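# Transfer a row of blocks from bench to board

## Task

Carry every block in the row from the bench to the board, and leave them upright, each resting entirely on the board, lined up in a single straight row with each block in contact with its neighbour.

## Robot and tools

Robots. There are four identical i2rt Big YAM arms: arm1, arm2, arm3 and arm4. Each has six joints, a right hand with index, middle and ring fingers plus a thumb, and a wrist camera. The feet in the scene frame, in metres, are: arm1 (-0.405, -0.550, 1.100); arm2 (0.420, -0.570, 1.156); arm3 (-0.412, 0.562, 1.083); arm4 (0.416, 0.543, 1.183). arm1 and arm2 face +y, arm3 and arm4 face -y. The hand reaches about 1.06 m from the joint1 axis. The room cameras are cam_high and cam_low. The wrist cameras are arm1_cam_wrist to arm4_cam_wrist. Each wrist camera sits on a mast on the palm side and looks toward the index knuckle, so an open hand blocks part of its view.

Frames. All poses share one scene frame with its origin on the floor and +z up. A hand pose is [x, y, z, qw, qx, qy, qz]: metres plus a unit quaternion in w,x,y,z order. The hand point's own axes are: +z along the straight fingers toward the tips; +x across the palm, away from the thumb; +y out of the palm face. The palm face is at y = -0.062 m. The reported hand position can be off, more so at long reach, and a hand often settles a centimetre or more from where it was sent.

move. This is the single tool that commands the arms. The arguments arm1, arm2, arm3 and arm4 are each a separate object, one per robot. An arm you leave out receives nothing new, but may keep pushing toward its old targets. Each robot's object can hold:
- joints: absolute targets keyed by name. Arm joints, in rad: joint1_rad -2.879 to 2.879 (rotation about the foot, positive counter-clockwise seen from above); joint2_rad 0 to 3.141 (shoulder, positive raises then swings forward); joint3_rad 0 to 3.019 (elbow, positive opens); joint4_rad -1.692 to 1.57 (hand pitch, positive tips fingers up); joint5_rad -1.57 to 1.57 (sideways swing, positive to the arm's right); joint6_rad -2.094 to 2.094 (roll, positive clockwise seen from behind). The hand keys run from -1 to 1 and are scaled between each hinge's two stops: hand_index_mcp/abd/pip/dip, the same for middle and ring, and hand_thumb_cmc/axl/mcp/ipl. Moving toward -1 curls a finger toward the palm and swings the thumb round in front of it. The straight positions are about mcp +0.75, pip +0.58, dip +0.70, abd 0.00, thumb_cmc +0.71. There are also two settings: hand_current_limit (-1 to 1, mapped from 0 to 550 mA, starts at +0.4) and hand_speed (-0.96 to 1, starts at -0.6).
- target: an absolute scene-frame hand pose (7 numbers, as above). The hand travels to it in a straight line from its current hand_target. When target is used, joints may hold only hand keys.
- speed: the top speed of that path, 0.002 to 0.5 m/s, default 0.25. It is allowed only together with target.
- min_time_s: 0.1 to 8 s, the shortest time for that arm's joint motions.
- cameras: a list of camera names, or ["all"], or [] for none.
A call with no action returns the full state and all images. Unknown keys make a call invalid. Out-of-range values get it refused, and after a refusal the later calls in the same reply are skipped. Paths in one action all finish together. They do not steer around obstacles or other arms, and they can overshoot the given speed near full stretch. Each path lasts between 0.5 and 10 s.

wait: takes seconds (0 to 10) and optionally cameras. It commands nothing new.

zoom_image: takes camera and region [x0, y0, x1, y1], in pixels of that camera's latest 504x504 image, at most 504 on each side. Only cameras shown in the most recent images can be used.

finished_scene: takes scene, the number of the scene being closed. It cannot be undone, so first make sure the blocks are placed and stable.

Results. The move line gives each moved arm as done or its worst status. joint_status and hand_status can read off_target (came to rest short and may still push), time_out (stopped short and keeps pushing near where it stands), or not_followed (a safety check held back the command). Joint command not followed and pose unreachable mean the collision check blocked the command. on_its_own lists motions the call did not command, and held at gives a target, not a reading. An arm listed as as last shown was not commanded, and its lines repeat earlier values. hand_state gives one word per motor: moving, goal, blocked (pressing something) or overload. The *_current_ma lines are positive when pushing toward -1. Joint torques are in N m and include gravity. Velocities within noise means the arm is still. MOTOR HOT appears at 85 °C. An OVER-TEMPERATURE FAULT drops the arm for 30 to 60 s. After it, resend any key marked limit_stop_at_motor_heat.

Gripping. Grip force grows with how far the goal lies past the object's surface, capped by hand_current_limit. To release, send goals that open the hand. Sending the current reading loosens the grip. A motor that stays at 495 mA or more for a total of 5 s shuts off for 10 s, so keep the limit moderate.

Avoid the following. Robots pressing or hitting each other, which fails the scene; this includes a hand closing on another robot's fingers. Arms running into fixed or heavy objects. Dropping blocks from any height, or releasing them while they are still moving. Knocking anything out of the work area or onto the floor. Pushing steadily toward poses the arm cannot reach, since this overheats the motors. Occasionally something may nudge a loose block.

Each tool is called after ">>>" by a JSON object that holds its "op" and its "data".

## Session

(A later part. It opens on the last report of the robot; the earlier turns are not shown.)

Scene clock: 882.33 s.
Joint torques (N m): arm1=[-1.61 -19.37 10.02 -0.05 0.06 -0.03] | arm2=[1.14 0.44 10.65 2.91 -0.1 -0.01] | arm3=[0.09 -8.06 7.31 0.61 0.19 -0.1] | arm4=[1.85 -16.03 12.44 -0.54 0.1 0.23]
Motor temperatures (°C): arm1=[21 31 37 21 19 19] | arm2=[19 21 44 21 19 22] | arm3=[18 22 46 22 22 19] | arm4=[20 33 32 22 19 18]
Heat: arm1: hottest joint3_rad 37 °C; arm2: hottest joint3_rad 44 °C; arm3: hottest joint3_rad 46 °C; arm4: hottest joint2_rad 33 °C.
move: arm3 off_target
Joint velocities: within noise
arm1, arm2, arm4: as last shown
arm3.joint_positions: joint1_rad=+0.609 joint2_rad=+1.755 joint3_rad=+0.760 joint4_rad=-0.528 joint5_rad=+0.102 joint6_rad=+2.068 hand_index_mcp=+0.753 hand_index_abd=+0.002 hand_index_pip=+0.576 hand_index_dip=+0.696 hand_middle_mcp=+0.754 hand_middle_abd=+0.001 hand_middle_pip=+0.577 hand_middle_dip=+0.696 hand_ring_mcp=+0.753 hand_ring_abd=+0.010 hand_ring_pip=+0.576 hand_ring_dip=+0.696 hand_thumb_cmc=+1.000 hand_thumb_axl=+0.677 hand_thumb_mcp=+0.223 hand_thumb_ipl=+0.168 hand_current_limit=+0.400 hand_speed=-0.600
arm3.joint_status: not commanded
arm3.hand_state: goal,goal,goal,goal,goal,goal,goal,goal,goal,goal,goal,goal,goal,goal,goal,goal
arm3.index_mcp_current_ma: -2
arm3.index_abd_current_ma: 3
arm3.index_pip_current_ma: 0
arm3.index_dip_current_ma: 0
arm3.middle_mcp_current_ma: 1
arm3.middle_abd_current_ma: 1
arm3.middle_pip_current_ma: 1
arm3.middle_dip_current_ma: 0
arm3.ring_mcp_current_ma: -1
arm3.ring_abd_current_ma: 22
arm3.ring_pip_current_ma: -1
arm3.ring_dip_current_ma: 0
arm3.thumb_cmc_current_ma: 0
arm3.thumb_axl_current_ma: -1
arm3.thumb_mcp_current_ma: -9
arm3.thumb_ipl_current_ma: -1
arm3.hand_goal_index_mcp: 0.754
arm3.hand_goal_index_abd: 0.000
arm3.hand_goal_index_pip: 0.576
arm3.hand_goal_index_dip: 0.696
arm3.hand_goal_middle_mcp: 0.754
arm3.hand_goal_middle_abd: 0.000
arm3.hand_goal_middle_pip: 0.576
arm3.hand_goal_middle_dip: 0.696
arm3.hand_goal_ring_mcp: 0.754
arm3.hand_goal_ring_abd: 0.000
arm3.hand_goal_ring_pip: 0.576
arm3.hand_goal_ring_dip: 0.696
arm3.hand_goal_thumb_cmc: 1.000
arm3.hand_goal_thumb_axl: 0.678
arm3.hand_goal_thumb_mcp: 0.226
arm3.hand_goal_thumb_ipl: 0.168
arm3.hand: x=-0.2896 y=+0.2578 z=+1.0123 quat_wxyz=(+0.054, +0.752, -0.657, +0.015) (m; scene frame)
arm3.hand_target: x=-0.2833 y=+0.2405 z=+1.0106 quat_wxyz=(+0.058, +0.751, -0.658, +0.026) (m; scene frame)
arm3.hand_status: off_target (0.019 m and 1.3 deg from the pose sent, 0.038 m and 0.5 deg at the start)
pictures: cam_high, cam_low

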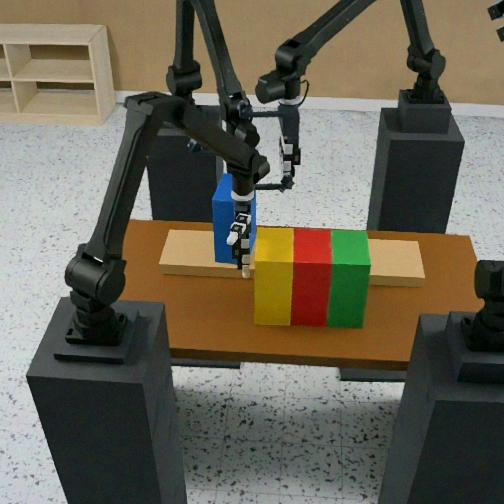

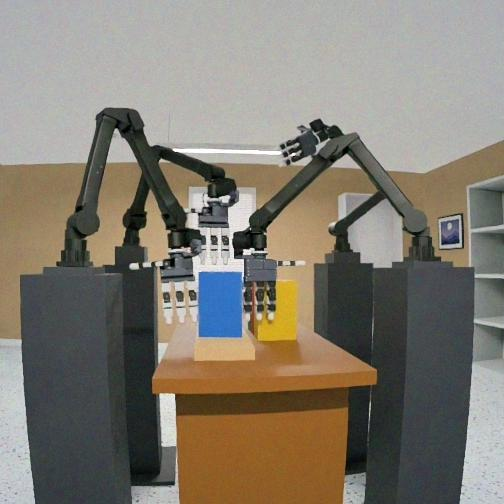

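Contact just made. Continue pushing.

>>> {"op": "move", "data": {"arm3": {"target": [-0.283, 0.218, 1.01, 0.058, 0.751, -0.658, 0.026], "speed": 0.05}, "cameras": ["cam_high", "cam_low"]}}

>>> {"op": "zoom_image", "data": {"camera": "cam_high", "region": [150, 170, 300, 300]}}

>>> {"op": "zoom_image", "data": {"camera": "cam_low", "region": [150, 240, 320, 400]}}

Scene clock: 888.57 s.
Joint torques (N m): arm1=[-1.49 -19.49 10.02 0.09 -0.08 -0.12] | arm2=[1.08 0.5 10.65 2.91 -0.1 -0.01] | arm3=[-0.56 -7.82 8.57 0.72 0.37 -0.15] | arm4=[0.91 -16.03 12.3 -0.35 0.09 0.23]
Motor temperatures (°C): arm1=[21 31 37 21 19 19] | arm2=[19 21 44 21 19 22] | arm3=[18 22 45 22 22 19] | arm4=[20 33 32 22 19 18]
Heat: arm1: hottest joint3_rad 37 °C; arm2: hottest joint3_rad 44 °C; arm3: hottest joint3_rad 45 °C; arm4: hottest joint2_rad 33 °C.
move: arm3 off_target
Joint velocities: within noise
arm1, arm2, arm4: as last shown
arm1.joint_positions: joint1_rad=-0.501 joint2_rad=+2.201 joint3_rad=+1.473 joint4_rad=-0.865 joint5_rad=+0.007 joint6_rad=+1.000 hand_index_mcp=+0.752 hand_index_abd=+0.000 hand_index_pip=+0.577 hand_index_dip=+0.696 hand_middle_mcp=+0.752 hand_middle_abd=+0.000 hand_middle_pip=+0.577 hand_middle_dip=+0.696 hand_ring_mcp=+0.753 hand_ring_abd=+0.001 hand_ring_pip=+0.578 hand_ring_dip=+0.696 hand_thumb_cmc=+1.000 hand_thumb_axl=+0.677 hand_thumb_mcp=+0.223 hand_thumb_ipl=+0.168 hand_current_limit=+0.400 hand_speed=-0.600
arm1.ring_mcp_current_ma: -3
arm1.hand: x=-0.0413 y=-0.0562 z=+1.0019 quat_wxyz=(+0.000, +0.680, +0.733, -0.005) (m; scene frame)
arm1.hand_target: x=-0.0383 y=-0.0386 z=+1.0051 quat_wxyz=(-0.005, +0.678, +0.735, +0.005) (m; scene frame)
arm3.joint_positions: joint1_rad=+0.583 joint2_rad=+1.780 joint3_rad=+0.794 joint4_rad=-0.551 joint5_rad=+0.095 joint6_rad=+2.043 hand_index_mcp=+0.753 hand_index_abd=+0.002 hand_index_pip=+0.576 hand_index_dip=+0.696 hand_middle_mcp=+0.754 hand_middle_abd=+0.001 hand_middle_pip=+0.577 hand_middle_dip=+0.696 hand_ring_mcp=+0.751 hand_ring_abd=+0.031 hand_ring_pip=+0.575 hand_ring_dip=+0.696 hand_thumb_cmc=+1.000 hand_thumb_axl=+0.677 hand_thumb_mcp=+0.223 hand_thumb_ipl=+0.168 hand_current_limit=+0.400 hand_speed=-0.600
arm3.joint_status: not commanded
arm3.hand_state: goal,goal,goal,goal,goal,goal,goal,goal,goal,blocked,goal,goal,goal,goal,goal,goal
arm3.index_mcp_current_ma: -2
arm3.index_abd_current_ma: 3
arm3.index_pip_current_ma: 0
arm3.index_dip_current_ma: 0
arm3.middle_mcp_current_ma: 1
arm3.middle_abd_current_ma: 1
arm3.middle_pip_current_ma: 1
arm3.middle_dip_current_ma: 0
arm3.ring_mcp_current_ma: -6
arm3.ring_abd_current_ma: 84
arm3.ring_pip_current_ma: -2
arm3.ring_dip_current_ma: 0
arm3.thumb_cmc_current_ma: 0
arm3.thumb_axl_current_ma: -1
arm3.thumb_mcp_current_ma: -9
arm3.thumb_ipl_current_ma: -1
arm3.hand_goal_index_mcp: 0.754
arm3.hand_goal_index_abd: 0.000
arm3.hand_goal_index_pip: 0.576
arm3.hand_goal_index_dip: 0.696
arm3.hand_goal_middle_mcp: 0.754
arm3.hand_goal_middle_abd: 0.000
arm3.hand_goal_middle_pip: 0.576
arm3.hand_goal_middle_dip: 0.696
arm3.hand_goal_ring_mcp: 0.754
arm3.hand_goal_ring_abd: 0.000
arm3.hand_goal_ring_pip: 0.576
arm3.hand_goal_ring_dip: 0.696
arm3.hand_goal_thumb_cmc: 1.000
arm3.hand_goal_thumb_axl: 0.678
arm3.hand_goal_thumb_mcp: 0.226
arm3.hand_goal_thumb_ipl: 0.168
arm3.hand: x=-0.2920 y=+0.2462 z=+1.0111 quat_wxyz=(+0.050, +0.752, -0.657, +0.008) (m; scene frame)
arm3.hand_target: x=-0.2834 y=+0.2191 z=+1.0113 quat_wxyz=(+0.058, +0.751, -0.658, +0.026) (m; scene frame)
arm3.hand_status: off_target (0.030 m and 2.3 deg from the pose sent, 0.040 m and 1.3 deg at the start)
pictures: cam_high, cam_low

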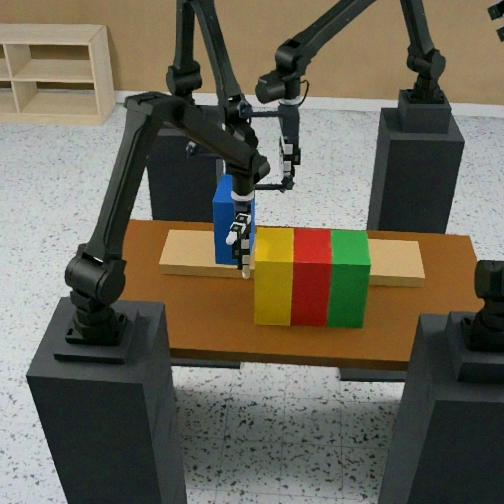

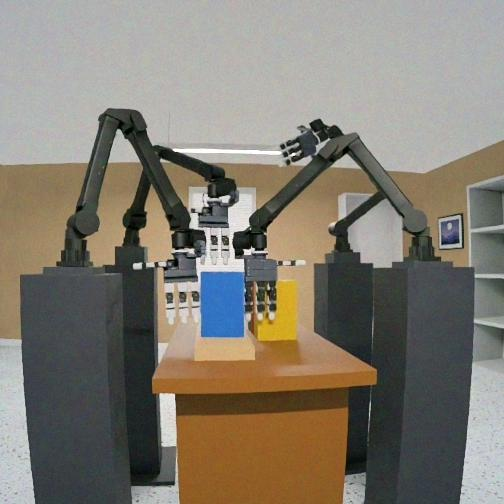

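Scaled by 3.360 from the camera's 504x504 image, which has a finer 720x720 frame.

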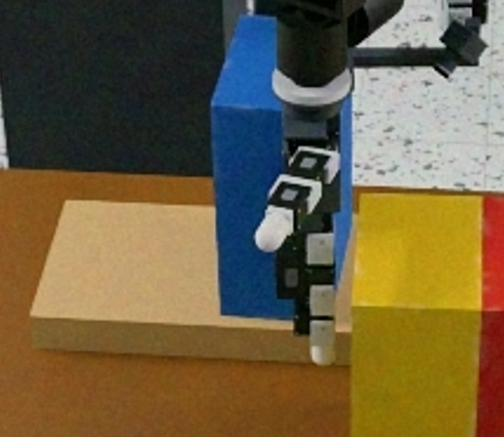

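Scaled by 2.965 from the camera's 504x504 image, which has a finer 720x720 frame.

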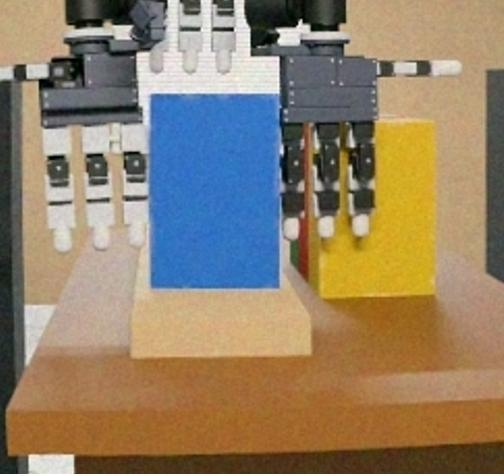

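>>> {"op": "move", "data": {"arm3": {"target": [-0.283, 0.209, 1.01, 0.058, 0.751, -0.658, 0.026], "speed": 0.05}, "cameras": ["cam_high", "cam_low"]}}

>>> {"op": "zoom_image", "data": {"camera": "cam_high", "region": [150, 170, 300, 300]}}

>>> {"op": "zoom_image", "data": {"camera": "cam_low", "region": [150, 240, 320, 400]}}

Scene clock: 900.80 s.
Joint torques (N m): arm1=[-1.49 -19.43 10 0.16 -0.16 -0.14] | arm2=[1.14 0.44 10.65 2.91 -0.09 -0.01] | arm3=[-0.44 -8.29 9.03 0.87 0.43 -0.19] | arm4=[1.73 -16.56 12.38 -0.38 0.07 0.29]
Motor temperatures (°C): arm1=[21 31 37 21 19 19] | arm2=[19 21 44 21 19 22] | arm3=[18 22 45 22 22 19] | arm4=[20 33 33 22 19 18]
Heat: arm1: hottest joint3_rad 37 °C; arm2: hottest joint3_rad 44 °C; arm3: hottest joint3_rad 45 °C; arm4: hottest joint2_rad 33 °C.
move: arm3 off_target
Joint velocities: within noise
arm1, arm4: as last shown
arm1.joint_positions: joint1_rad=-0.501 joint2_rad=+2.201 joint3_rad=+1.473 joint4_rad=-0.866 joint5_rad=+0.009 joint6_rad=+1.003 hand_index_mcp=+0.752 hand_index_abd=+0.000 hand_index_pip=+0.577 hand_index_dip=+0.696 hand_middle_mcp=+0.752 hand_middle_abd=+0.000 hand_middle_pip=+0.577 hand_middle_dip=+0.696 hand_ring_mcp=+0.753 hand_ring_abd=+0.001 hand_ring_pip=+0.578 hand_ring_dip=+0.696 hand_thumb_cmc=+1.000 hand_thumb_axl=+0.677 hand_thumb_mcp=+0.223 hand_thumb_ipl=+0.168 hand_current_limit=+0.400 hand_speed=-0.600
arm1.hand: x=-0.0408 y=-0.0570 z=+1.0021 quat_wxyz=(+0.001, +0.681, +0.732, -0.005) (m; scene frame)
arm1.hand_target: x=-0.0385 y=-0.0384 z=+1.0051 quat_wxyz=(-0.005, +0.678, +0.735, +0.005) (m; scene frame)
arm2.joint_positions: joint1_rad=+0.023 joint2_rad=+0.633 joint3_rad=+1.412 joint4_rad=-1.240 joint5_rad=-0.029 joint6_rad=+1.095 hand_index_mcp=+0.754 hand_index_abd=+0.001 hand_index_pip=+0.577 hand_index_dip=+0.696 hand_middle_mcp=+0.755 hand_middle_abd=+0.000 hand_middle_pip=+0.577 hand_middle_dip=+0.696 hand_ring_mcp=+0.755 hand_ring_abd=+0.001 hand_ring_pip=+0.577 hand_ring_dip=+0.696 hand_thumb_cmc=+0.714 hand_thumb_axl=+0.677 hand_thumb_mcp=+0.226 hand_thumb_ipl=+0.168 hand_current_limit=+0.400 hand_speed=-0.600
arm2.joint_status: not commanded
arm2.hand_state: goal,goal,goal,goal,goal,goal,goal,overload,goal,goal,goal,goal,goal,goal,goal,goal
arm2.index_mcp_current_ma: 0
arm2.index_abd_current_ma: 0
arm2.index_pip_current_ma: 1
arm2.index_dip_current_ma: 0
arm2.middle_mcp_current_ma: 0
arm2.middle_abd_current_ma: 0
arm2.middle_pip_current_ma: 1
arm2.middle_dip_current_ma: 0
arm2.ring_mcp_current_ma: 0
arm2.ring_abd_current_ma: 0
arm2.ring_pip_current_ma: 1
arm2.ring_dip_current_ma: 0
arm2.thumb_cmc_current_ma: 0
arm2.thumb_axl_current_ma: -1
arm2.thumb_mcp_current_ma: 0
arm2.thumb_ipl_current_ma: 0
arm2.hand_goal_index_mcp: 0.754
arm2.hand_goal_index_abd: 0.000
arm2.hand_goal_index_pip: 0.576
arm2.hand_goal_index_dip: 0.696
arm2.hand_goal_middle_mcp: 0.754
arm2.hand_goal_middle_abd: 0.000
arm2.hand_goal_middle_pip: 0.576
arm2.hand_goal_middle_dip: 0.696
arm2.hand_goal_ring_mcp: 0.754
arm2.hand_goal_ring_abd: 0.000
arm2.hand_goal_ring_pip: 0.576
arm2.hand_goal_ring_dip: 0.696
arm2.hand_goal_thumb_cmc: 0.714
arm2.hand_goal_thumb_axl: 0.678
arm2.hand_goal_thumb_mcp: 0.226
arm2.hand_goal_thumb_ipl: 0.168
arm2.hand: x=+0.4982 y=-0.2990 z=+1.7344 quat_wxyz=(-0.293, +0.427, +0.739, +0.431) (m; scene frame)
arm2.hand_target: x=+0.4985 y=-0.3023 z=+1.7450 quat_wxyz=(-0.299, +0.424, +0.733, +0.439) (m; scene frame)
arm2.hand_status: not commanded
arm3.joint_positions: joint1_rad=+0.572 joint2_rad=+1.790 joint3_rad=+0.809 joint4_rad=-0.566 joint5_rad=+0.092 joint6_rad=+2.033 hand_index_mcp=+0.753 hand_index_abd=+0.002 hand_index_pip=+0.576 hand_index_dip=+0.696 hand_middle_mcp=+0.754 hand_middle_abd=+0.001 hand_middle_pip=+0.577 hand_middle_dip=+0.696 hand_ring_mcp=+0.750 hand_ring_abd=+0.033 hand_ring_pip=+0.574 hand_ring_dip=+0.696 hand_thumb_cmc=+1.000 hand_thumb_axl=+0.677 hand_thumb_mcp=+0.223 hand_thumb_ipl=+0.168 hand_current_limit=+0.400 hand_speed=-0.600
arm3.joint_status: not commanded
arm3.hand_state: goal,goal,goal,goal,goal,goal,goal,goal,goal,blocked,goal,goal,goal,goal,goal,goal
arm3.index_mcp_current_ma: -2
arm3.index_abd_current_ma: 3
arm3.index_pip_current_ma: 0
arm3.index_dip_current_ma: 0
arm3.middle_mcp_current_ma: 1
arm3.middle_abd_current_ma: 1
arm3.middle_pip_current_ma: 1
arm3.middle_dip_current_ma: 0
arm3.ring_mcp_current_ma: -10
arm3.ring_abd_current_ma: 88
arm3.ring_pip_current_ma: -4
arm3.ring_dip_current_ma: 0
arm3.thumb_cmc_current_ma: 0
arm3.thumb_axl_current_ma: -1
arm3.thumb_mcp_current_ma: -9
arm3.thumb_ipl_current_ma: -1
arm3.hand_goal_index_mcp: 0.754
arm3.hand_goal_index_abd: 0.000
arm3.hand_goal_index_pip: 0.576
arm3.hand_goal_index_dip: 0.696
arm3.hand_goal_middle_mcp: 0.754
arm3.hand_goal_middle_abd: 0.000
arm3.hand_goal_middle_pip: 0.576
arm3.hand_goal_middle_dip: 0.696
arm3.hand_goal_ring_mcp: 0.754
arm3.hand_goal_ring_abd: 0.000
arm3.hand_goal_ring_pip: 0.576
arm3.hand_goal_ring_dip: 0.696
arm3.hand_goal_thumb_cmc: 1.000
arm3.hand_goal_thumb_axl: 0.678
arm3.hand_goal_thumb_mcp: 0.226
arm3.hand_goal_thumb_ipl: 0.168
arm3.hand: x=-0.2937 y=+0.2421 z=+1.0109 quat_wxyz=(+0.047, +0.752, -0.658, +0.003) (m; scene frame)
arm3.hand_target: x=-0.2835 y=+0.2104 z=+1.0118 quat_wxyz=(+0.058, +0.751, -0.658, +0.026) (m; scene frame)
arm3.hand_status: off_target (0.035 m and 2.9 deg from the pose sent, 0.038 m and 2.3 deg at the start)
pictures: cam_high, cam_low

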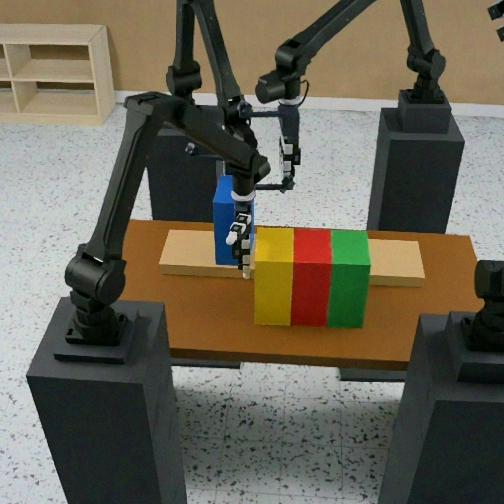

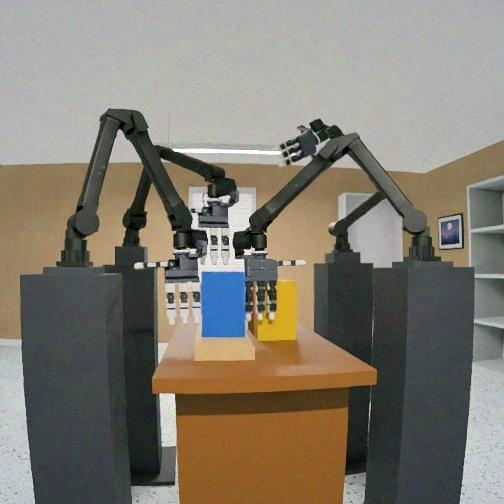

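Scaled by 3.360 from the camera's 504x504 image, which has a finer 720x720 frame.

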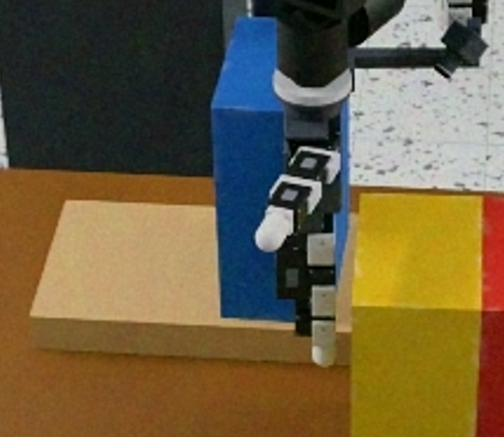

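Scaled by 2.965 from the camera's 504x504 image, which has a finer 720x720 frame.

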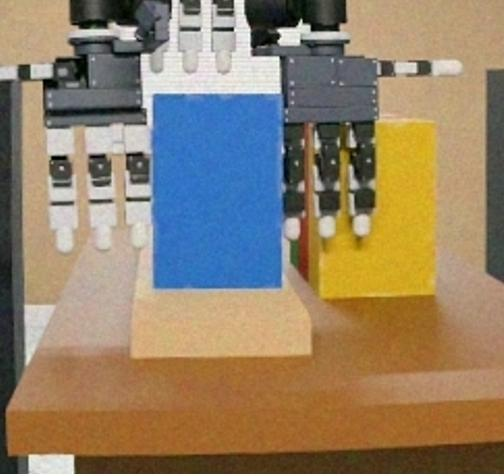

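>>> {"op": "move", "data": {"arm1": {"target": [-0.041, -0.085, 1.005, -0.005, 0.678, 0.735, 0.005], "speed": 0.06}, "arm3": {"target": [-0.283, 0.265, 1.02, 0.058, 0.751, -0.658, 0.026], "speed": 0.06}, "cameras": []}}

>>> {"op": "move", "data": {"arm1": {"target": [0.02, -0.29, 1.10, -0.001, 0.678, 0.735, 0.0], "speed": 0.25}, "arm3": {"target": [-0.34, 0.345, 1.25, 0.058, 0.751, -0.658, 0.026], "speed": 0.25}, "cameras": ["cam_high", "cam_low"]}}

>>> {"op": "zoom_image", "data": {"camera": "cam_high", "region": [150, 170, 300, 300]}}

>>> {"op": "zoom_image", "data": {"camera": "cam_low", "region": [150, 240, 320, 400]}}

Scene clock: 914.83 s.
Joint torques (N m): arm1=[-2.67 -22.12 5.83 0.61 0.03 -0.26] | arm2=[1.2 0.5 10.65 2.92 -0.09 -0.02] | arm3=[1.08 -10.29 4.14 0.43 0.2 0.08] | arm4=[1.73 -16.62 12.3 -0.35 0.08 0.27]
Motor temperatures (°C): arm1=[21 31 37 21 19 19] | arm2=[19 21 44 21 19 22] | arm3=[18 22 45 22 22 19] | arm4=[20 33 33 22 19 18]
Heat: arm1: hottest joint3_rad 37 °C; arm2: hottest joint3_rad 44 °C; arm3: hottest joint3_rad 45 °C; arm4: hottest joint2_rad 33 °C.
move: arm1 off_target; arm3 done
Joint velocities: within noise
arm1.joint_positions: joint1_rad=-0.521 joint2_rad=+2.162 joint3_rad=+1.360 joint4_rad=-0.801 joint5_rad=+0.005 joint6_rad=+0.979 hand_index_mcp=+0.752 hand_index_abd=+0.000 hand_index_pip=+0.577 hand_index_dip=+0.696 hand_middle_mcp=+0.752 hand_middle_abd=+0.000 hand_middle_pip=+0.577 hand_middle_dip=+0.696 hand_ring_mcp=+0.753 hand_ring_abd=+0.001 hand_ring_pip=+0.578 hand_ring_dip=+0.696 hand_thumb_cmc=+1.000 hand_thumb_axl=+0.677 hand_thumb_mcp=+0.223 hand_thumb_ipl=+0.168 hand_current_limit=+0.400 hand_speed=-0.600
arm1.joint_status: not commanded
arm1.hand_state: goal,goal,goal,goal,goal,goal,goal,goal,goal,goal,goal,goal,goal,goal,goal,goal
arm1.index_mcp_current_ma: -4
arm1.index_abd_current_ma: 0
arm1.index_pip_current_ma: 1
arm1.index_dip_current_ma: 0
arm1.middle_mcp_current_ma: -4
arm1.middle_abd_current_ma: 0
arm1.middle_pip_current_ma: 1
arm1.middle_dip_current_ma: 0
arm1.ring_mcp_current_ma: -3
arm1.ring_abd_current_ma: 2
arm1.ring_pip_current_ma: 4
arm1.ring_dip_current_ma: 0
arm1.thumb_cmc_current_ma: -1
arm1.thumb_axl_current_ma: -2
arm1.thumb_mcp_current_ma: -10
arm1.thumb_ipl_current_ma: -1
arm1.hand_goal_index_mcp: 0.754
arm1.hand_goal_index_abd: 0.000
arm1.hand_goal_index_pip: 0.576
arm1.hand_goal_index_dip: 0.696
arm1.hand_goal_middle_mcp: 0.754
arm1.hand_goal_middle_abd: 0.000
arm1.hand_goal_middle_pip: 0.576
arm1.hand_goal_middle_dip: 0.696
arm1.hand_goal_ring_mcp: 0.754
arm1.hand_goal_ring_abd: 0.000
arm1.hand_goal_ring_pip: 0.576
arm1.hand_goal_ring_dip: 0.696
arm1.hand_goal_thumb_cmc: 1.000
arm1.hand_goal_thumb_axl: 0.678
arm1.hand_goal_thumb_mcp: 0.226
arm1.hand_goal_thumb_ipl: 0.168
arm1.hand: x=-0.0473 y=-0.0893 z=+0.9919 quat_wxyz=(+0.000, +0.680, +0.733, -0.010) (m; scene frame)
arm1.hand_target: x=-0.0410 y=-0.0851 z=+1.0050 quat_wxyz=(-0.005, +0.678, +0.735, +0.005) (m; scene frame)
arm1.hand_status: off_target (0.015 m and 1.8 deg from the pose sent, 0.028 m and 1.5 deg at the start)
arm2, arm4: as last shown
arm3.joint_positions: joint1_rad=+0.629 joint2_rad=+1.730 joint3_rad=+0.750 joint4_rad=-0.536 joint5_rad=+0.103 joint6_rad=+2.086 hand_index_mcp=+0.753 hand_index_abd=+0.002 hand_index_pip=+0.576 hand_index_dip=+0.696 hand_middle_mcp=+0.754 hand_middle_abd=+0.001 hand_middle_pip=+0.577 hand_middle_dip=+0.696 hand_ring_mcp=+0.751 hand_ring_abd=+0.003 hand_ring_pip=+0.574 hand_ring_dip=+0.696 hand_thumb_cmc=+1.000 hand_thumb_axl=+0.677 hand_thumb_mcp=+0.223 hand_thumb_ipl=+0.168 hand_current_limit=+0.400 hand_speed=-0.600
arm3.joint_status: not commanded
arm3.hand_state: goal,goal,goal,goal,goal,goal,goal,goal,goal,goal,goal,goal,goal,goal,goal,goal
arm3.index_mcp_current_ma: -2
arm3.index_abd_current_ma: 3
arm3.index_pip_current_ma: 0
arm3.index_dip_current_ma: 0
arm3.middle_mcp_current_ma: 1
arm3.middle_abd_current_ma: 1
arm3.middle_pip_current_ma: 1
arm3.middle_dip_current_ma: 0
arm3.ring_mcp_current_ma: -7
arm3.ring_abd_current_ma: 5
arm3.ring_pip_current_ma: -4
arm3.ring_dip_current_ma: 0
arm3.thumb_cmc_current_ma: 0
arm3.thumb_axl_current_ma: -1
arm3.thumb_mcp_current_ma: -9
arm3.thumb_ipl_current_ma: -1
arm3.hand_goal_index_mcp: 0.754
arm3.hand_goal_index_abd: 0.000
arm3.hand_goal_index_pip: 0.576
arm3.hand_goal_index_dip: 0.696
arm3.hand_goal_middle_mcp: 0.754
arm3.hand_goal_middle_abd: 0.000
arm3.hand_goal_middle_pip: 0.576
arm3.hand_goal_middle_dip: 0.696
arm3.hand_goal_ring_mcp: 0.754
arm3.hand_goal_ring_abd: 0.000
arm3.hand_goal_ring_pip: 0.576
arm3.hand_goal_ring_dip: 0.696
arm3.hand_goal_thumb_cmc: 1.000
arm3.hand_goal_thumb_axl: 0.678
arm3.hand_goal_thumb_mcp: 0.226
arm3.hand_goal_thumb_ipl: 0.168
arm3.hand: x=-0.2850 y=+0.2637 z=+1.0183 quat_wxyz=(+0.056, +0.752, -0.656, +0.019) (m; scene frame)
arm3.hand_target: x=-0.2831 y=+0.2650 z=+1.0200 quat_wxyz=(+0.058, +0.751, -0.658, +0.026) (m; scene frame)
arm3.hand_status: done (0.003 m and 0.8 deg from the pose sent, 0.027 m and 3.0 deg at the start)
pictures: none
No camera images: "cameras" was empty.

Scene clock: 916.70 s.
Joint torques (N m): arm1=[-2.37 -16.03 6.98 0.34 0.21 -0.21] | arm2=[1.14 0.44 10.63 2.92 -0.1 -0.01] | arm3=[1.44 -3.08 10.71 -0.12 0.15 0.08] | arm4=[1.61 -16.09 12.33 -0.38 0.09 0.2]
Motor temperatures (°C): arm1=[21 32 37 21 19 19] | arm2=[19 21 44 21 19 22] | arm3=[18 23 45 22 22 19] | arm4=[20 33 33 22 19 18]
Heat: arm1: hottest joint3_rad 37 °C; arm2: hottest joint3_rad 44 °C; arm3: hottest joint3_rad 45 °C; arm4: hottest joint2_rad 33 °C.
move: arm1 off_target; arm3 off_target
Joint velocities: within noise
arm1.joint_positions: joint1_rad=-0.884 joint2_rad=+1.753 joint3_rad=+1.012 joint4_rad=-0.868 joint5_rad=+0.009 joint6_rad=+0.616 hand_index_mcp=+0.752 hand_index_abd=+0.000 hand_index_pip=+0.577 hand_index_dip=+0.696 hand_middle_mcp=+0.755 hand_middle_abd=-0.001 hand_middle_pip=+0.577 hand_middle_dip=+0.696 hand_ring_mcp=+0.776 hand_ring_abd=+0.006 hand_ring_pip=+0.586 hand_ring_dip=+0.696 hand_thumb_cmc=+1.000 hand_thumb_axl=+0.677 hand_thumb_mcp=+0.223 hand_thumb_ipl=+0.168 hand_current_limit=+0.400 hand_speed=-0.600
arm1.joint_status: not commanded
arm1.hand_state: goal,goal,goal,goal,goal,goal,goal,goal,blocked,goal,goal,goal,goal,goal,goal,goal
arm1.index_mcp_current_ma: -4
arm1.index_abd_current_ma: 0
arm1.index_pip_current_ma: 1
arm1.index_dip_current_ma: 0
arm1.middle_mcp_current_ma: 1
arm1.middle_abd_current_ma: -1
arm1.middle_pip_current_ma: 1
arm1.middle_dip_current_ma: 0
arm1.ring_mcp_current_ma: 75
arm1.ring_abd_current_ma: 13
arm1.ring_pip_current_ma: 27
arm1.ring_dip_current_ma: 0
arm1.thumb_cmc_current_ma: -1
arm1.thumb_axl_current_ma: -2
arm1.thumb_mcp_current_ma: -10
arm1.thumb_ipl_current_ma: -1
arm1.hand_goal_index_mcp: 0.754
arm1.hand_goal_index_abd: 0.000
arm1.hand_goal_index_pip: 0.576
arm1.hand_goal_index_dip: 0.696
arm1.hand_goal_middle_mcp: 0.754
arm1.hand_goal_middle_abd: 0.000
arm1.hand_goal_middle_pip: 0.576
arm1.hand_goal_middle_dip: 0.696
arm1.hand_goal_ring_mcp: 0.754
arm1.hand_goal_ring_abd: 0.000
arm1.hand_goal_ring_pip: 0.576
arm1.hand_goal_ring_dip: 0.696
arm1.hand_goal_thumb_cmc: 1.000
arm1.hand_goal_thumb_axl: 0.678
arm1.hand_goal_thumb_mcp: 0.226
arm1.hand_goal_thumb_ipl: 0.168
arm1.hand: x=+0.0139 y=-0.2939 z=+1.0877 quat_wxyz=(-0.004, +0.680, +0.733, -0.014) (m; scene frame)
arm1.hand_target: x=+0.0199 y=-0.2901 z=+1.1000 quat_wxyz=(-0.001, +0.678, +0.735, +0.000) (m; scene frame)
arm1.hand_status: off_target (0.014 m and 1.7 deg from the pose sent, 0.238 m and 1.2 deg at the start)
arm2, arm4: as last shown
arm3.joint_positions: joint1_rad=+0.642 joint2_rad=+1.035 joint3_rad=+0.787 joint4_rad=-1.278 joint5_rad=+0.105 joint6_rad=+2.101 hand_index_mcp=+0.753 hand_index_abd=+0.002 hand_index_pip=+0.576 hand_index_dip=+0.696 hand_middle_mcp=+0.754 hand_middle_abd=+0.001 hand_middle_pip=+0.577 hand_middle_dip=+0.696 hand_ring_mcp=+0.752 hand_ring_abd=+0.002 hand_ring_pip=+0.574 hand_ring_dip=+0.696 hand_thumb_cmc=+1.000 hand_thumb_axl=+0.677 hand_thumb_mcp=+0.223 hand_thumb_ipl=+0.168 hand_current_limit=+0.400 hand_speed=-0.600
arm3.joint_status: not commanded
arm3.hand_state: goal,goal,goal,goal,goal,goal,goal,goal,goal,goal,goal,goal,goal,goal,goal,goal
arm3.index_mcp_current_ma: -2
arm3.index_abd_current_ma: 3
arm3.index_pip_current_ma: 0
arm3.index_dip_current_ma: 0
arm3.middle_mcp_current_ma: 1
arm3.middle_abd_current_ma: 1
arm3.middle_pip_current_ma: 1
arm3.middle_dip_current_ma: 0
arm3.ring_mcp_current_ma: -5
arm3.ring_abd_current_ma: 4
arm3.ring_pip_current_ma: -4
arm3.ring_dip_current_ma: 0
arm3.thumb_cmc_current_ma: 0
arm3.thumb_axl_current_ma: -1
arm3.thumb_mcp_current_ma: -9
arm3.thumb_ipl_current_ma: -1
arm3.hand_goal_index_mcp: 0.754
arm3.hand_goal_index_abd: 0.000
arm3.hand_goal_index_pip: 0.576
arm3.hand_goal_index_dip: 0.696
arm3.hand_goal_middle_mcp: 0.754
arm3.hand_goal_middle_abd: 0.000
arm3.hand_goal_middle_pip: 0.576
arm3.hand_goal_middle_dip: 0.696
arm3.hand_goal_ring_mcp: 0.754
arm3.hand_goal_ring_abd: 0.000
arm3.hand_goal_ring_pip: 0.576
arm3.hand_goal_ring_dip: 0.696
arm3.hand_goal_thumb_cmc: 1.000
arm3.hand_goal_thumb_axl: 0.678
arm3.hand_goal_thumb_mcp: 0.226
arm3.hand_goal_thumb_ipl: 0.168
arm3.hand: x=-0.3484 y=+0.3514 z=+1.2388 quat_wxyz=(+0.055, +0.752, -0.657, +0.015) (m; scene frame)
arm3.hand_target: x=-0.3403 y=+0.3451 z=+1.2498 quat_wxyz=(+0.057, +0.751, -0.657, +0.026) (m; scene frame)
arm3.hand_status: off_target (0.015 m and 1.3 deg from the pose sent, 0.252 m and 0.8 deg at the start; a joint's target at an end of its range on 21 of 56 steps)
pictures: cam_high, cam_low

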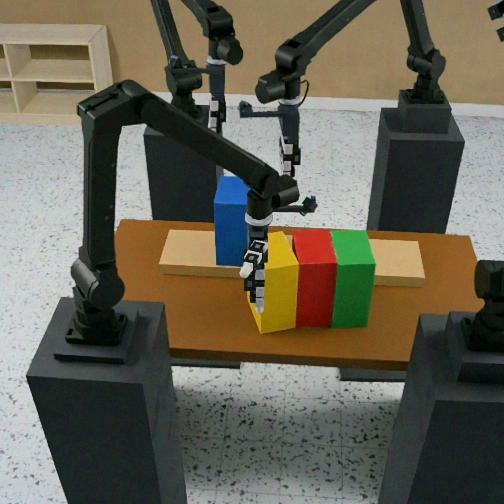

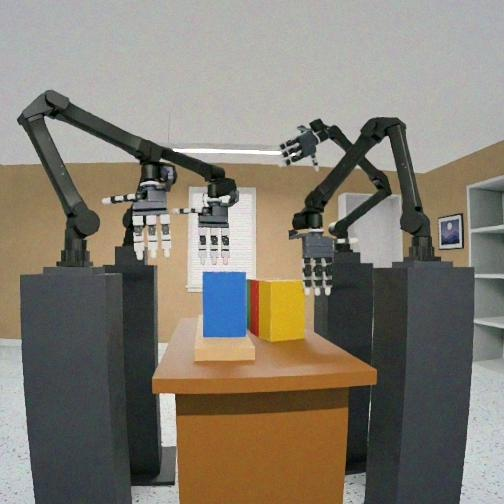

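Scaled by 3.360 from the camera's 504x504 image, which has a finer 720x720 frame.

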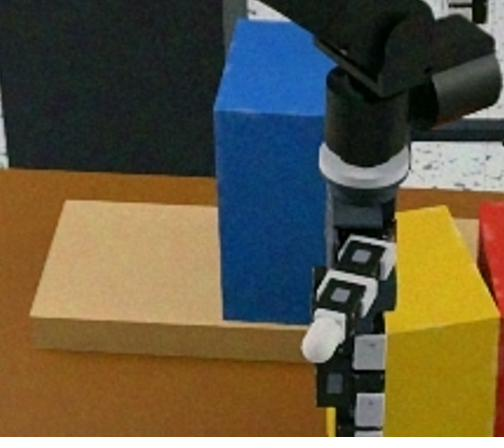

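Scaled by 2.965 from the camera's 504x504 image, which has a finer 720x720 frame.

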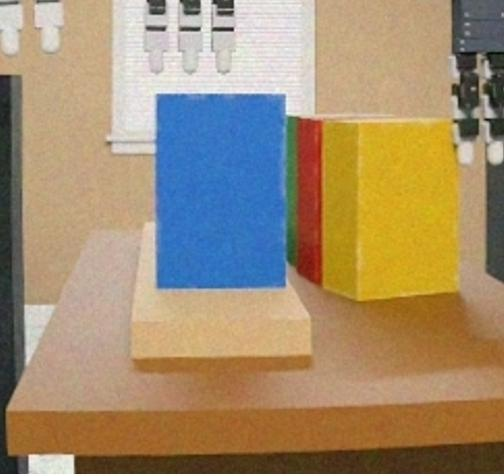

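>>> {"op": "move", "data": {"arm1": {"target": [-0.05, -0.30, 1.10, -0.001, 0.678, 0.735, 0.0], "speed": 0.15}, "cameras": []}}

>>> {"op": "move", "data": {"arm1": {"target": [-0.05, -0.32, 1.22, -0.001, 0.678, 0.735, 0.0], "speed": 0.25}, "cameras": ["cam_high", "cam_low", "arm4_cam_wrist", "arm1_cam_wrist"]}}

>>> {"op": "zoom_image", "data": {"camera": "cam_high", "region": [150, 170, 410, 350]}}

>>> {"op": "zoom_image", "data": {"camera": "cam_low", "region": [150, 240, 320, 400]}}

Scene clock: 928.20 s.
Joint torques (N m): arm1=[-2.32 -13.33 6.31 0.69 0.16 -0.02] | arm2=[1.14 0.44 10.65 2.91 -0.1 -0.02] | arm3=[1.55 -3.55 10.71 -0.14 0.17 0.08] | arm4=[1.38 -16.44 12.31 -0.46 0.08 0.25]
Motor temperatures (°C): arm1=[21 31 37 21 19 19] | arm2=[19 21 44 21 19 22] | arm3=[18 22 46 22 22 19] | arm4=[20 33 34 22 19 18]
Heat: arm1: hottest joint3_rad 37 °C; arm2: hottest joint3_rad 44 °C; arm3: hottest joint3_rad 46 °C; arm4: hottest joint3_rad 34 °C.
move: arm1 done
Joint velocities: within noise
arm1.joint_positions: joint1_rad=-0.791 joint2_rad=+1.622 joint3_rad=+0.846 joint4_rad=-0.830 joint5_rad=+0.009 joint6_rad=+0.694 hand_index_mcp=+0.752 hand_index_abd=+0.000 hand_index_pip=+0.577 hand_index_dip=+0.696 hand_middle_mcp=+0.754 hand_middle_abd=-0.001 hand_middle_pip=+0.577 hand_middle_dip=+0.696 hand_ring_mcp=+0.755 hand_ring_abd=+0.003 hand_ring_pip=+0.578 hand_ring_dip=+0.696 hand_thumb_cmc=+1.000 hand_thumb_axl=+0.677 hand_thumb_mcp=+0.223 hand_thumb_ipl=+0.168 hand_current_limit=+0.400 hand_speed=-0.600
arm1.joint_status: not commanded
arm1.hand_state: goal,goal,goal,goal,goal,goal,goal,goal,goal,goal,goal,goal,goal,goal,goal,goal
arm1.index_mcp_current_ma: -4
arm1.index_abd_current_ma: 0
arm1.index_pip_current_ma: 1
arm1.index_dip_current_ma: 0
arm1.middle_mcp_current_ma: 0
arm1.middle_abd_current_ma: -1
arm1.middle_pip_current_ma: 1
arm1.middle_dip_current_ma: 0
arm1.ring_mcp_current_ma: 1
arm1.ring_abd_current_ma: 6
arm1.ring_pip_current_ma: 5
arm1.ring_dip_current_ma: 0
arm1.thumb_cmc_current_ma: -1
arm1.thumb_axl_current_ma: -2
arm1.thumb_mcp_current_ma: -10
arm1.thumb_ipl_current_ma: -1
arm1.hand_goal_index_mcp: 0.754
arm1.hand_goal_index_abd: 0.000
arm1.hand_goal_index_pip: 0.576
arm1.hand_goal_index_dip: 0.696
arm1.hand_goal_middle_mcp: 0.754
arm1.hand_goal_middle_abd: 0.000
arm1.hand_goal_middle_pip: 0.576
arm1.hand_goal_middle_dip: 0.696
arm1.hand_goal_ring_mcp: 0.754
arm1.hand_goal_ring_abd: 0.000
arm1.hand_goal_ring_pip: 0.576
arm1.hand_goal_ring_dip: 0.696
arm1.hand_goal_thumb_cmc: 1.000
arm1.hand_goal_thumb_axl: 0.678
arm1.hand_goal_thumb_mcp: 0.226
arm1.hand_goal_thumb_ipl: 0.168
arm1.hand: x=-0.0526 y=-0.3029 z=+1.0928 quat_wxyz=(-0.002, +0.674, +0.738, -0.013) (m; scene frame)
arm1.hand_target: x=-0.0499 y=-0.3000 z=+1.1001 quat_wxyz=(-0.001, +0.678, +0.735, +0.000) (m; scene frame)
arm1.hand_status: done (0.008 m and 1.6 deg from the pose sent, 0.065 m and 1.7 deg at the start)
arm2, arm3: as last shown
arm4.joint_positions: joint1_rad=-0.876 joint2_rad=+2.012 joint3_rad=+1.648 joint4_rad=-1.153 joint5_rad=-0.005 joint6_rad=+0.603 hand_index_mcp=+0.752 hand_index_abd=-0.002 hand_index_pip=+0.574 hand_index_dip=+0.694 hand_middle_mcp=+0.752 hand_middle_abd=+0.002 hand_middle_pip=+0.574 hand_middle_dip=+0.696 hand_ring_mcp=+0.753 hand_ring_abd=+0.002 hand_ring_pip=+0.577 hand_ring_dip=+0.697 hand_thumb_cmc=+1.000 hand_thumb_axl=+0.677 hand_thumb_mcp=+0.220 hand_thumb_ipl=+0.167 hand_current_limit=+0.400 hand_speed=-0.600
arm4.joint_status: not commanded
arm4.hand_state: goal,goal,goal,goal,goal,goal,goal,goal,goal,goal,goal,goal,goal,goal,goal,goal
arm4.index_mcp_current_ma: -1
arm4.index_abd_current_ma: -2
arm4.index_pip_current_ma: -1
arm4.index_dip_current_ma: -1
arm4.middle_mcp_current_ma: -2
arm4.middle_abd_current_ma: 1
arm4.middle_pip_current_ma: -1
arm4.middle_dip_current_ma: 0
arm4.ring_mcp_current_ma: 0
arm4.ring_abd_current_ma: 1
arm4.ring_pip_current_ma: 0
arm4.ring_dip_current_ma: 0
arm4.thumb_cmc_current_ma: 0
arm4.thumb_axl_current_ma: -1
arm4.thumb_mcp_current_ma: -10
arm4.thumb_ipl_current_ma: -1
arm4.hand_goal_index_mcp: 0.754
arm4.hand_goal_index_abd: 0.000
arm4.hand_goal_index_pip: 0.576
arm4.hand_goal_index_dip: 0.696
arm4.hand_goal_middle_mcp: 0.754
arm4.hand_goal_middle_abd: 0.000
arm4.hand_goal_middle_pip: 0.576
arm4.hand_goal_middle_dip: 0.696
arm4.hand_goal_ring_mcp: 0.754
arm4.hand_goal_ring_abd: 0.000
arm4.hand_goal_ring_pip: 0.576
arm4.hand_goal_ring_dip: 0.696
arm4.hand_goal_thumb_cmc: 1.000
arm4.hand_goal_thumb_axl: 0.678
arm4.hand_goal_thumb_mcp: 0.226
arm4.hand_goal_thumb_ipl: 0.168
arm4.hand: x=-0.1253 y=+0.1386 z=+1.2369 quat_wxyz=(+0.021, +0.754, -0.657, +0.005) (m; scene frame)
arm4.hand_target: x=-0.1393 y=+0.1305 z=+1.2502 quat_wxyz=(+0.036, +0.749, -0.662, +0.003) (m; scene frame)
arm4.hand_status: not commanded
pictures: none
No camera images: "cameras" was empty.

Scene clock: 929.37 s.
Joint torques (N m): arm1=[-2.84 -9.58 10.89 -0.09 0.17 -0.26] | arm2=[1.14 0.44 10.63 2.92 -0.1 -0.01] | arm3=[1.44 -3.55 10.66 -0.17 0.14 0.09] | arm4=[1.79 -16.5 12.31 -0.53 0.12 0.25]
Motor temperatures (°C): arm1=[21 31 37 21 19 19] | arm2=[19 21 44 21 19 22] | arm3=[18 22 46 22 22 19] | arm4=[20 33 34 22 19 18]
Heat: arm1: hottest joint3_rad 37 °C; arm2: hottest joint3_rad 44 °C; arm3: hottest joint3_rad 46 °C; arm4: hottest joint3_rad 34 °C.
move: arm1 off_target
Joint velocities: within noise
arm1.joint_positions: joint1_rad=-0.815 joint2_rad=+1.377 joint3_rad=+0.933 joint4_rad=-1.165 joint5_rad=+0.010 joint6_rad=+0.684 hand_index_mcp=+0.752 hand_index_abd=+0.000 hand_index_pip=+0.577 hand_index_dip=+0.696 hand_middle_mcp=+0.754 hand_middle_abd=-0.001 hand_middle_pip=+0.577 hand_middle_dip=+0.696 hand_ring_mcp=+0.754 hand_ring_abd=+0.003 hand_ring_pip=+0.578 hand_ring_dip=+0.696 hand_thumb_cmc=+1.000 hand_thumb_axl=+0.677 hand_thumb_mcp=+0.223 hand_thumb_ipl=+0.168 hand_current_limit=+0.400 hand_speed=-0.600
arm1.joint_status: not commanded
arm1.hand_state: goal,goal,goal,goal,goal,goal,goal,goal,goal,goal,goal,goal,goal,goal,goal,goal
arm1.index_mcp_current_ma: -4
arm1.index_abd_current_ma: 0
arm1.index_pip_current_ma: 1
arm1.index_dip_current_ma: 0
arm1.middle_mcp_current_ma: 0
arm1.middle_abd_current_ma: -1
arm1.middle_pip_current_ma: 1
arm1.middle_dip_current_ma: 0
arm1.ring_mcp_current_ma: 0
arm1.ring_abd_current_ma: 6
arm1.ring_pip_current_ma: 5
arm1.ring_dip_current_ma: 0
arm1.thumb_cmc_current_ma: -1
arm1.thumb_axl_current_ma: -2
arm1.thumb_mcp_current_ma: -10
arm1.thumb_ipl_current_ma: -1
arm1.hand_goal_index_mcp: 0.754
arm1.hand_goal_index_abd: 0.000
arm1.hand_goal_index_pip: 0.576
arm1.hand_goal_index_dip: 0.696
arm1.hand_goal_middle_mcp: 0.754
arm1.hand_goal_middle_abd: 0.000
arm1.hand_goal_middle_pip: 0.576
arm1.hand_goal_middle_dip: 0.696
arm1.hand_goal_ring_mcp: 0.754
arm1.hand_goal_ring_abd: 0.000
arm1.hand_goal_ring_pip: 0.576
arm1.hand_goal_ring_dip: 0.696
arm1.hand_goal_thumb_cmc: 1.000
arm1.hand_goal_thumb_axl: 0.678
arm1.hand_goal_thumb_mcp: 0.226
arm1.hand_goal_thumb_ipl: 0.168
arm1.hand: x=-0.0623 y=-0.3275 z=+1.2059 quat_wxyz=(-0.002, +0.679, +0.734, -0.014) (m; scene frame)
arm1.hand_target: x=-0.0505 y=-0.3203 z=+1.2200 quat_wxyz=(-0.001, +0.678, +0.735, +0.000) (m; scene frame)
arm1.hand_status: off_target (0.020 m and 1.6 deg from the pose sent, 0.128 m and 1.6 deg at the start)
arm2, arm3, arm4: as last shown
pictures: arm1_cam_wrist, arm4_cam_wrist, cam_high, cam_low

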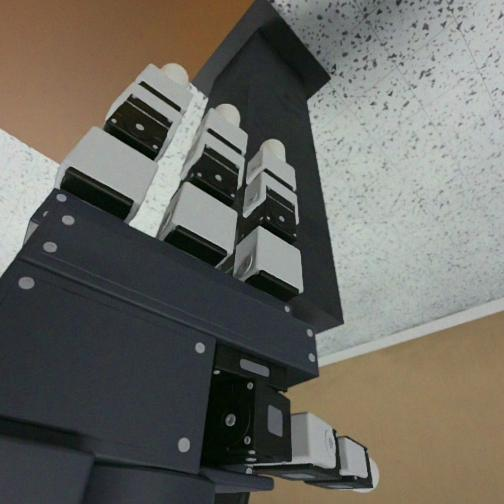

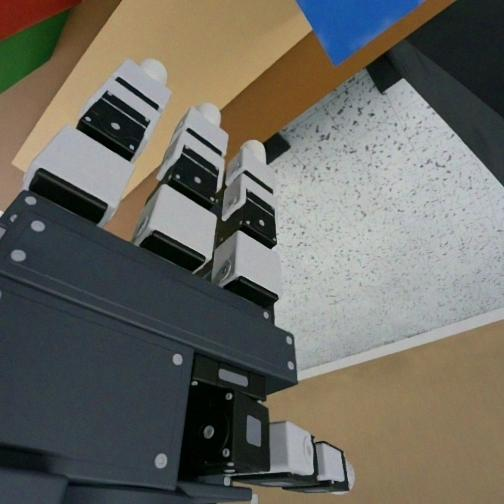

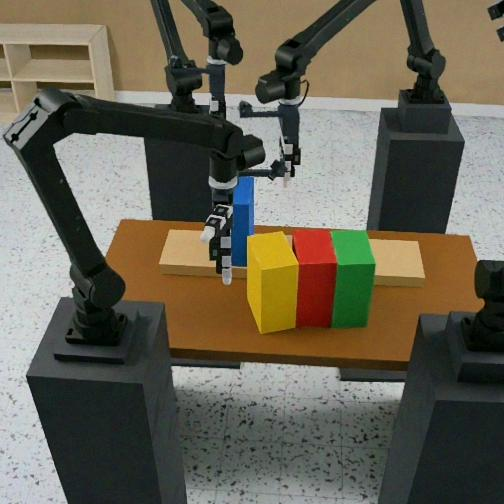

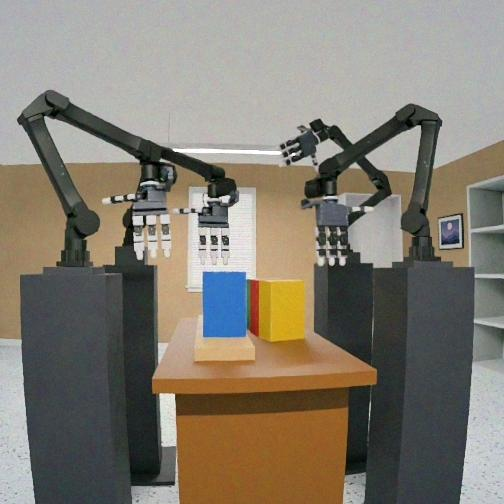

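Scaled by 1.938 from the camera's 504x504 image, which has a finer 720x720 frame.

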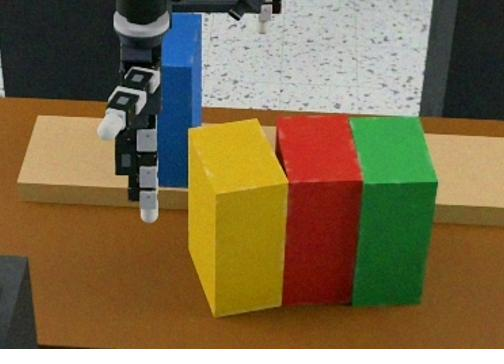

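Scaled by 2.965 from the camera's 504x504 image, which has a finer 720x720 frame.

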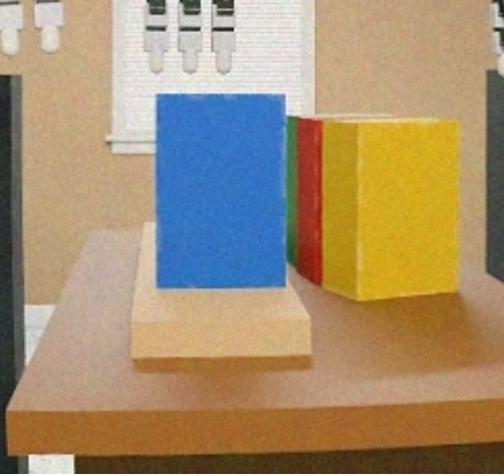

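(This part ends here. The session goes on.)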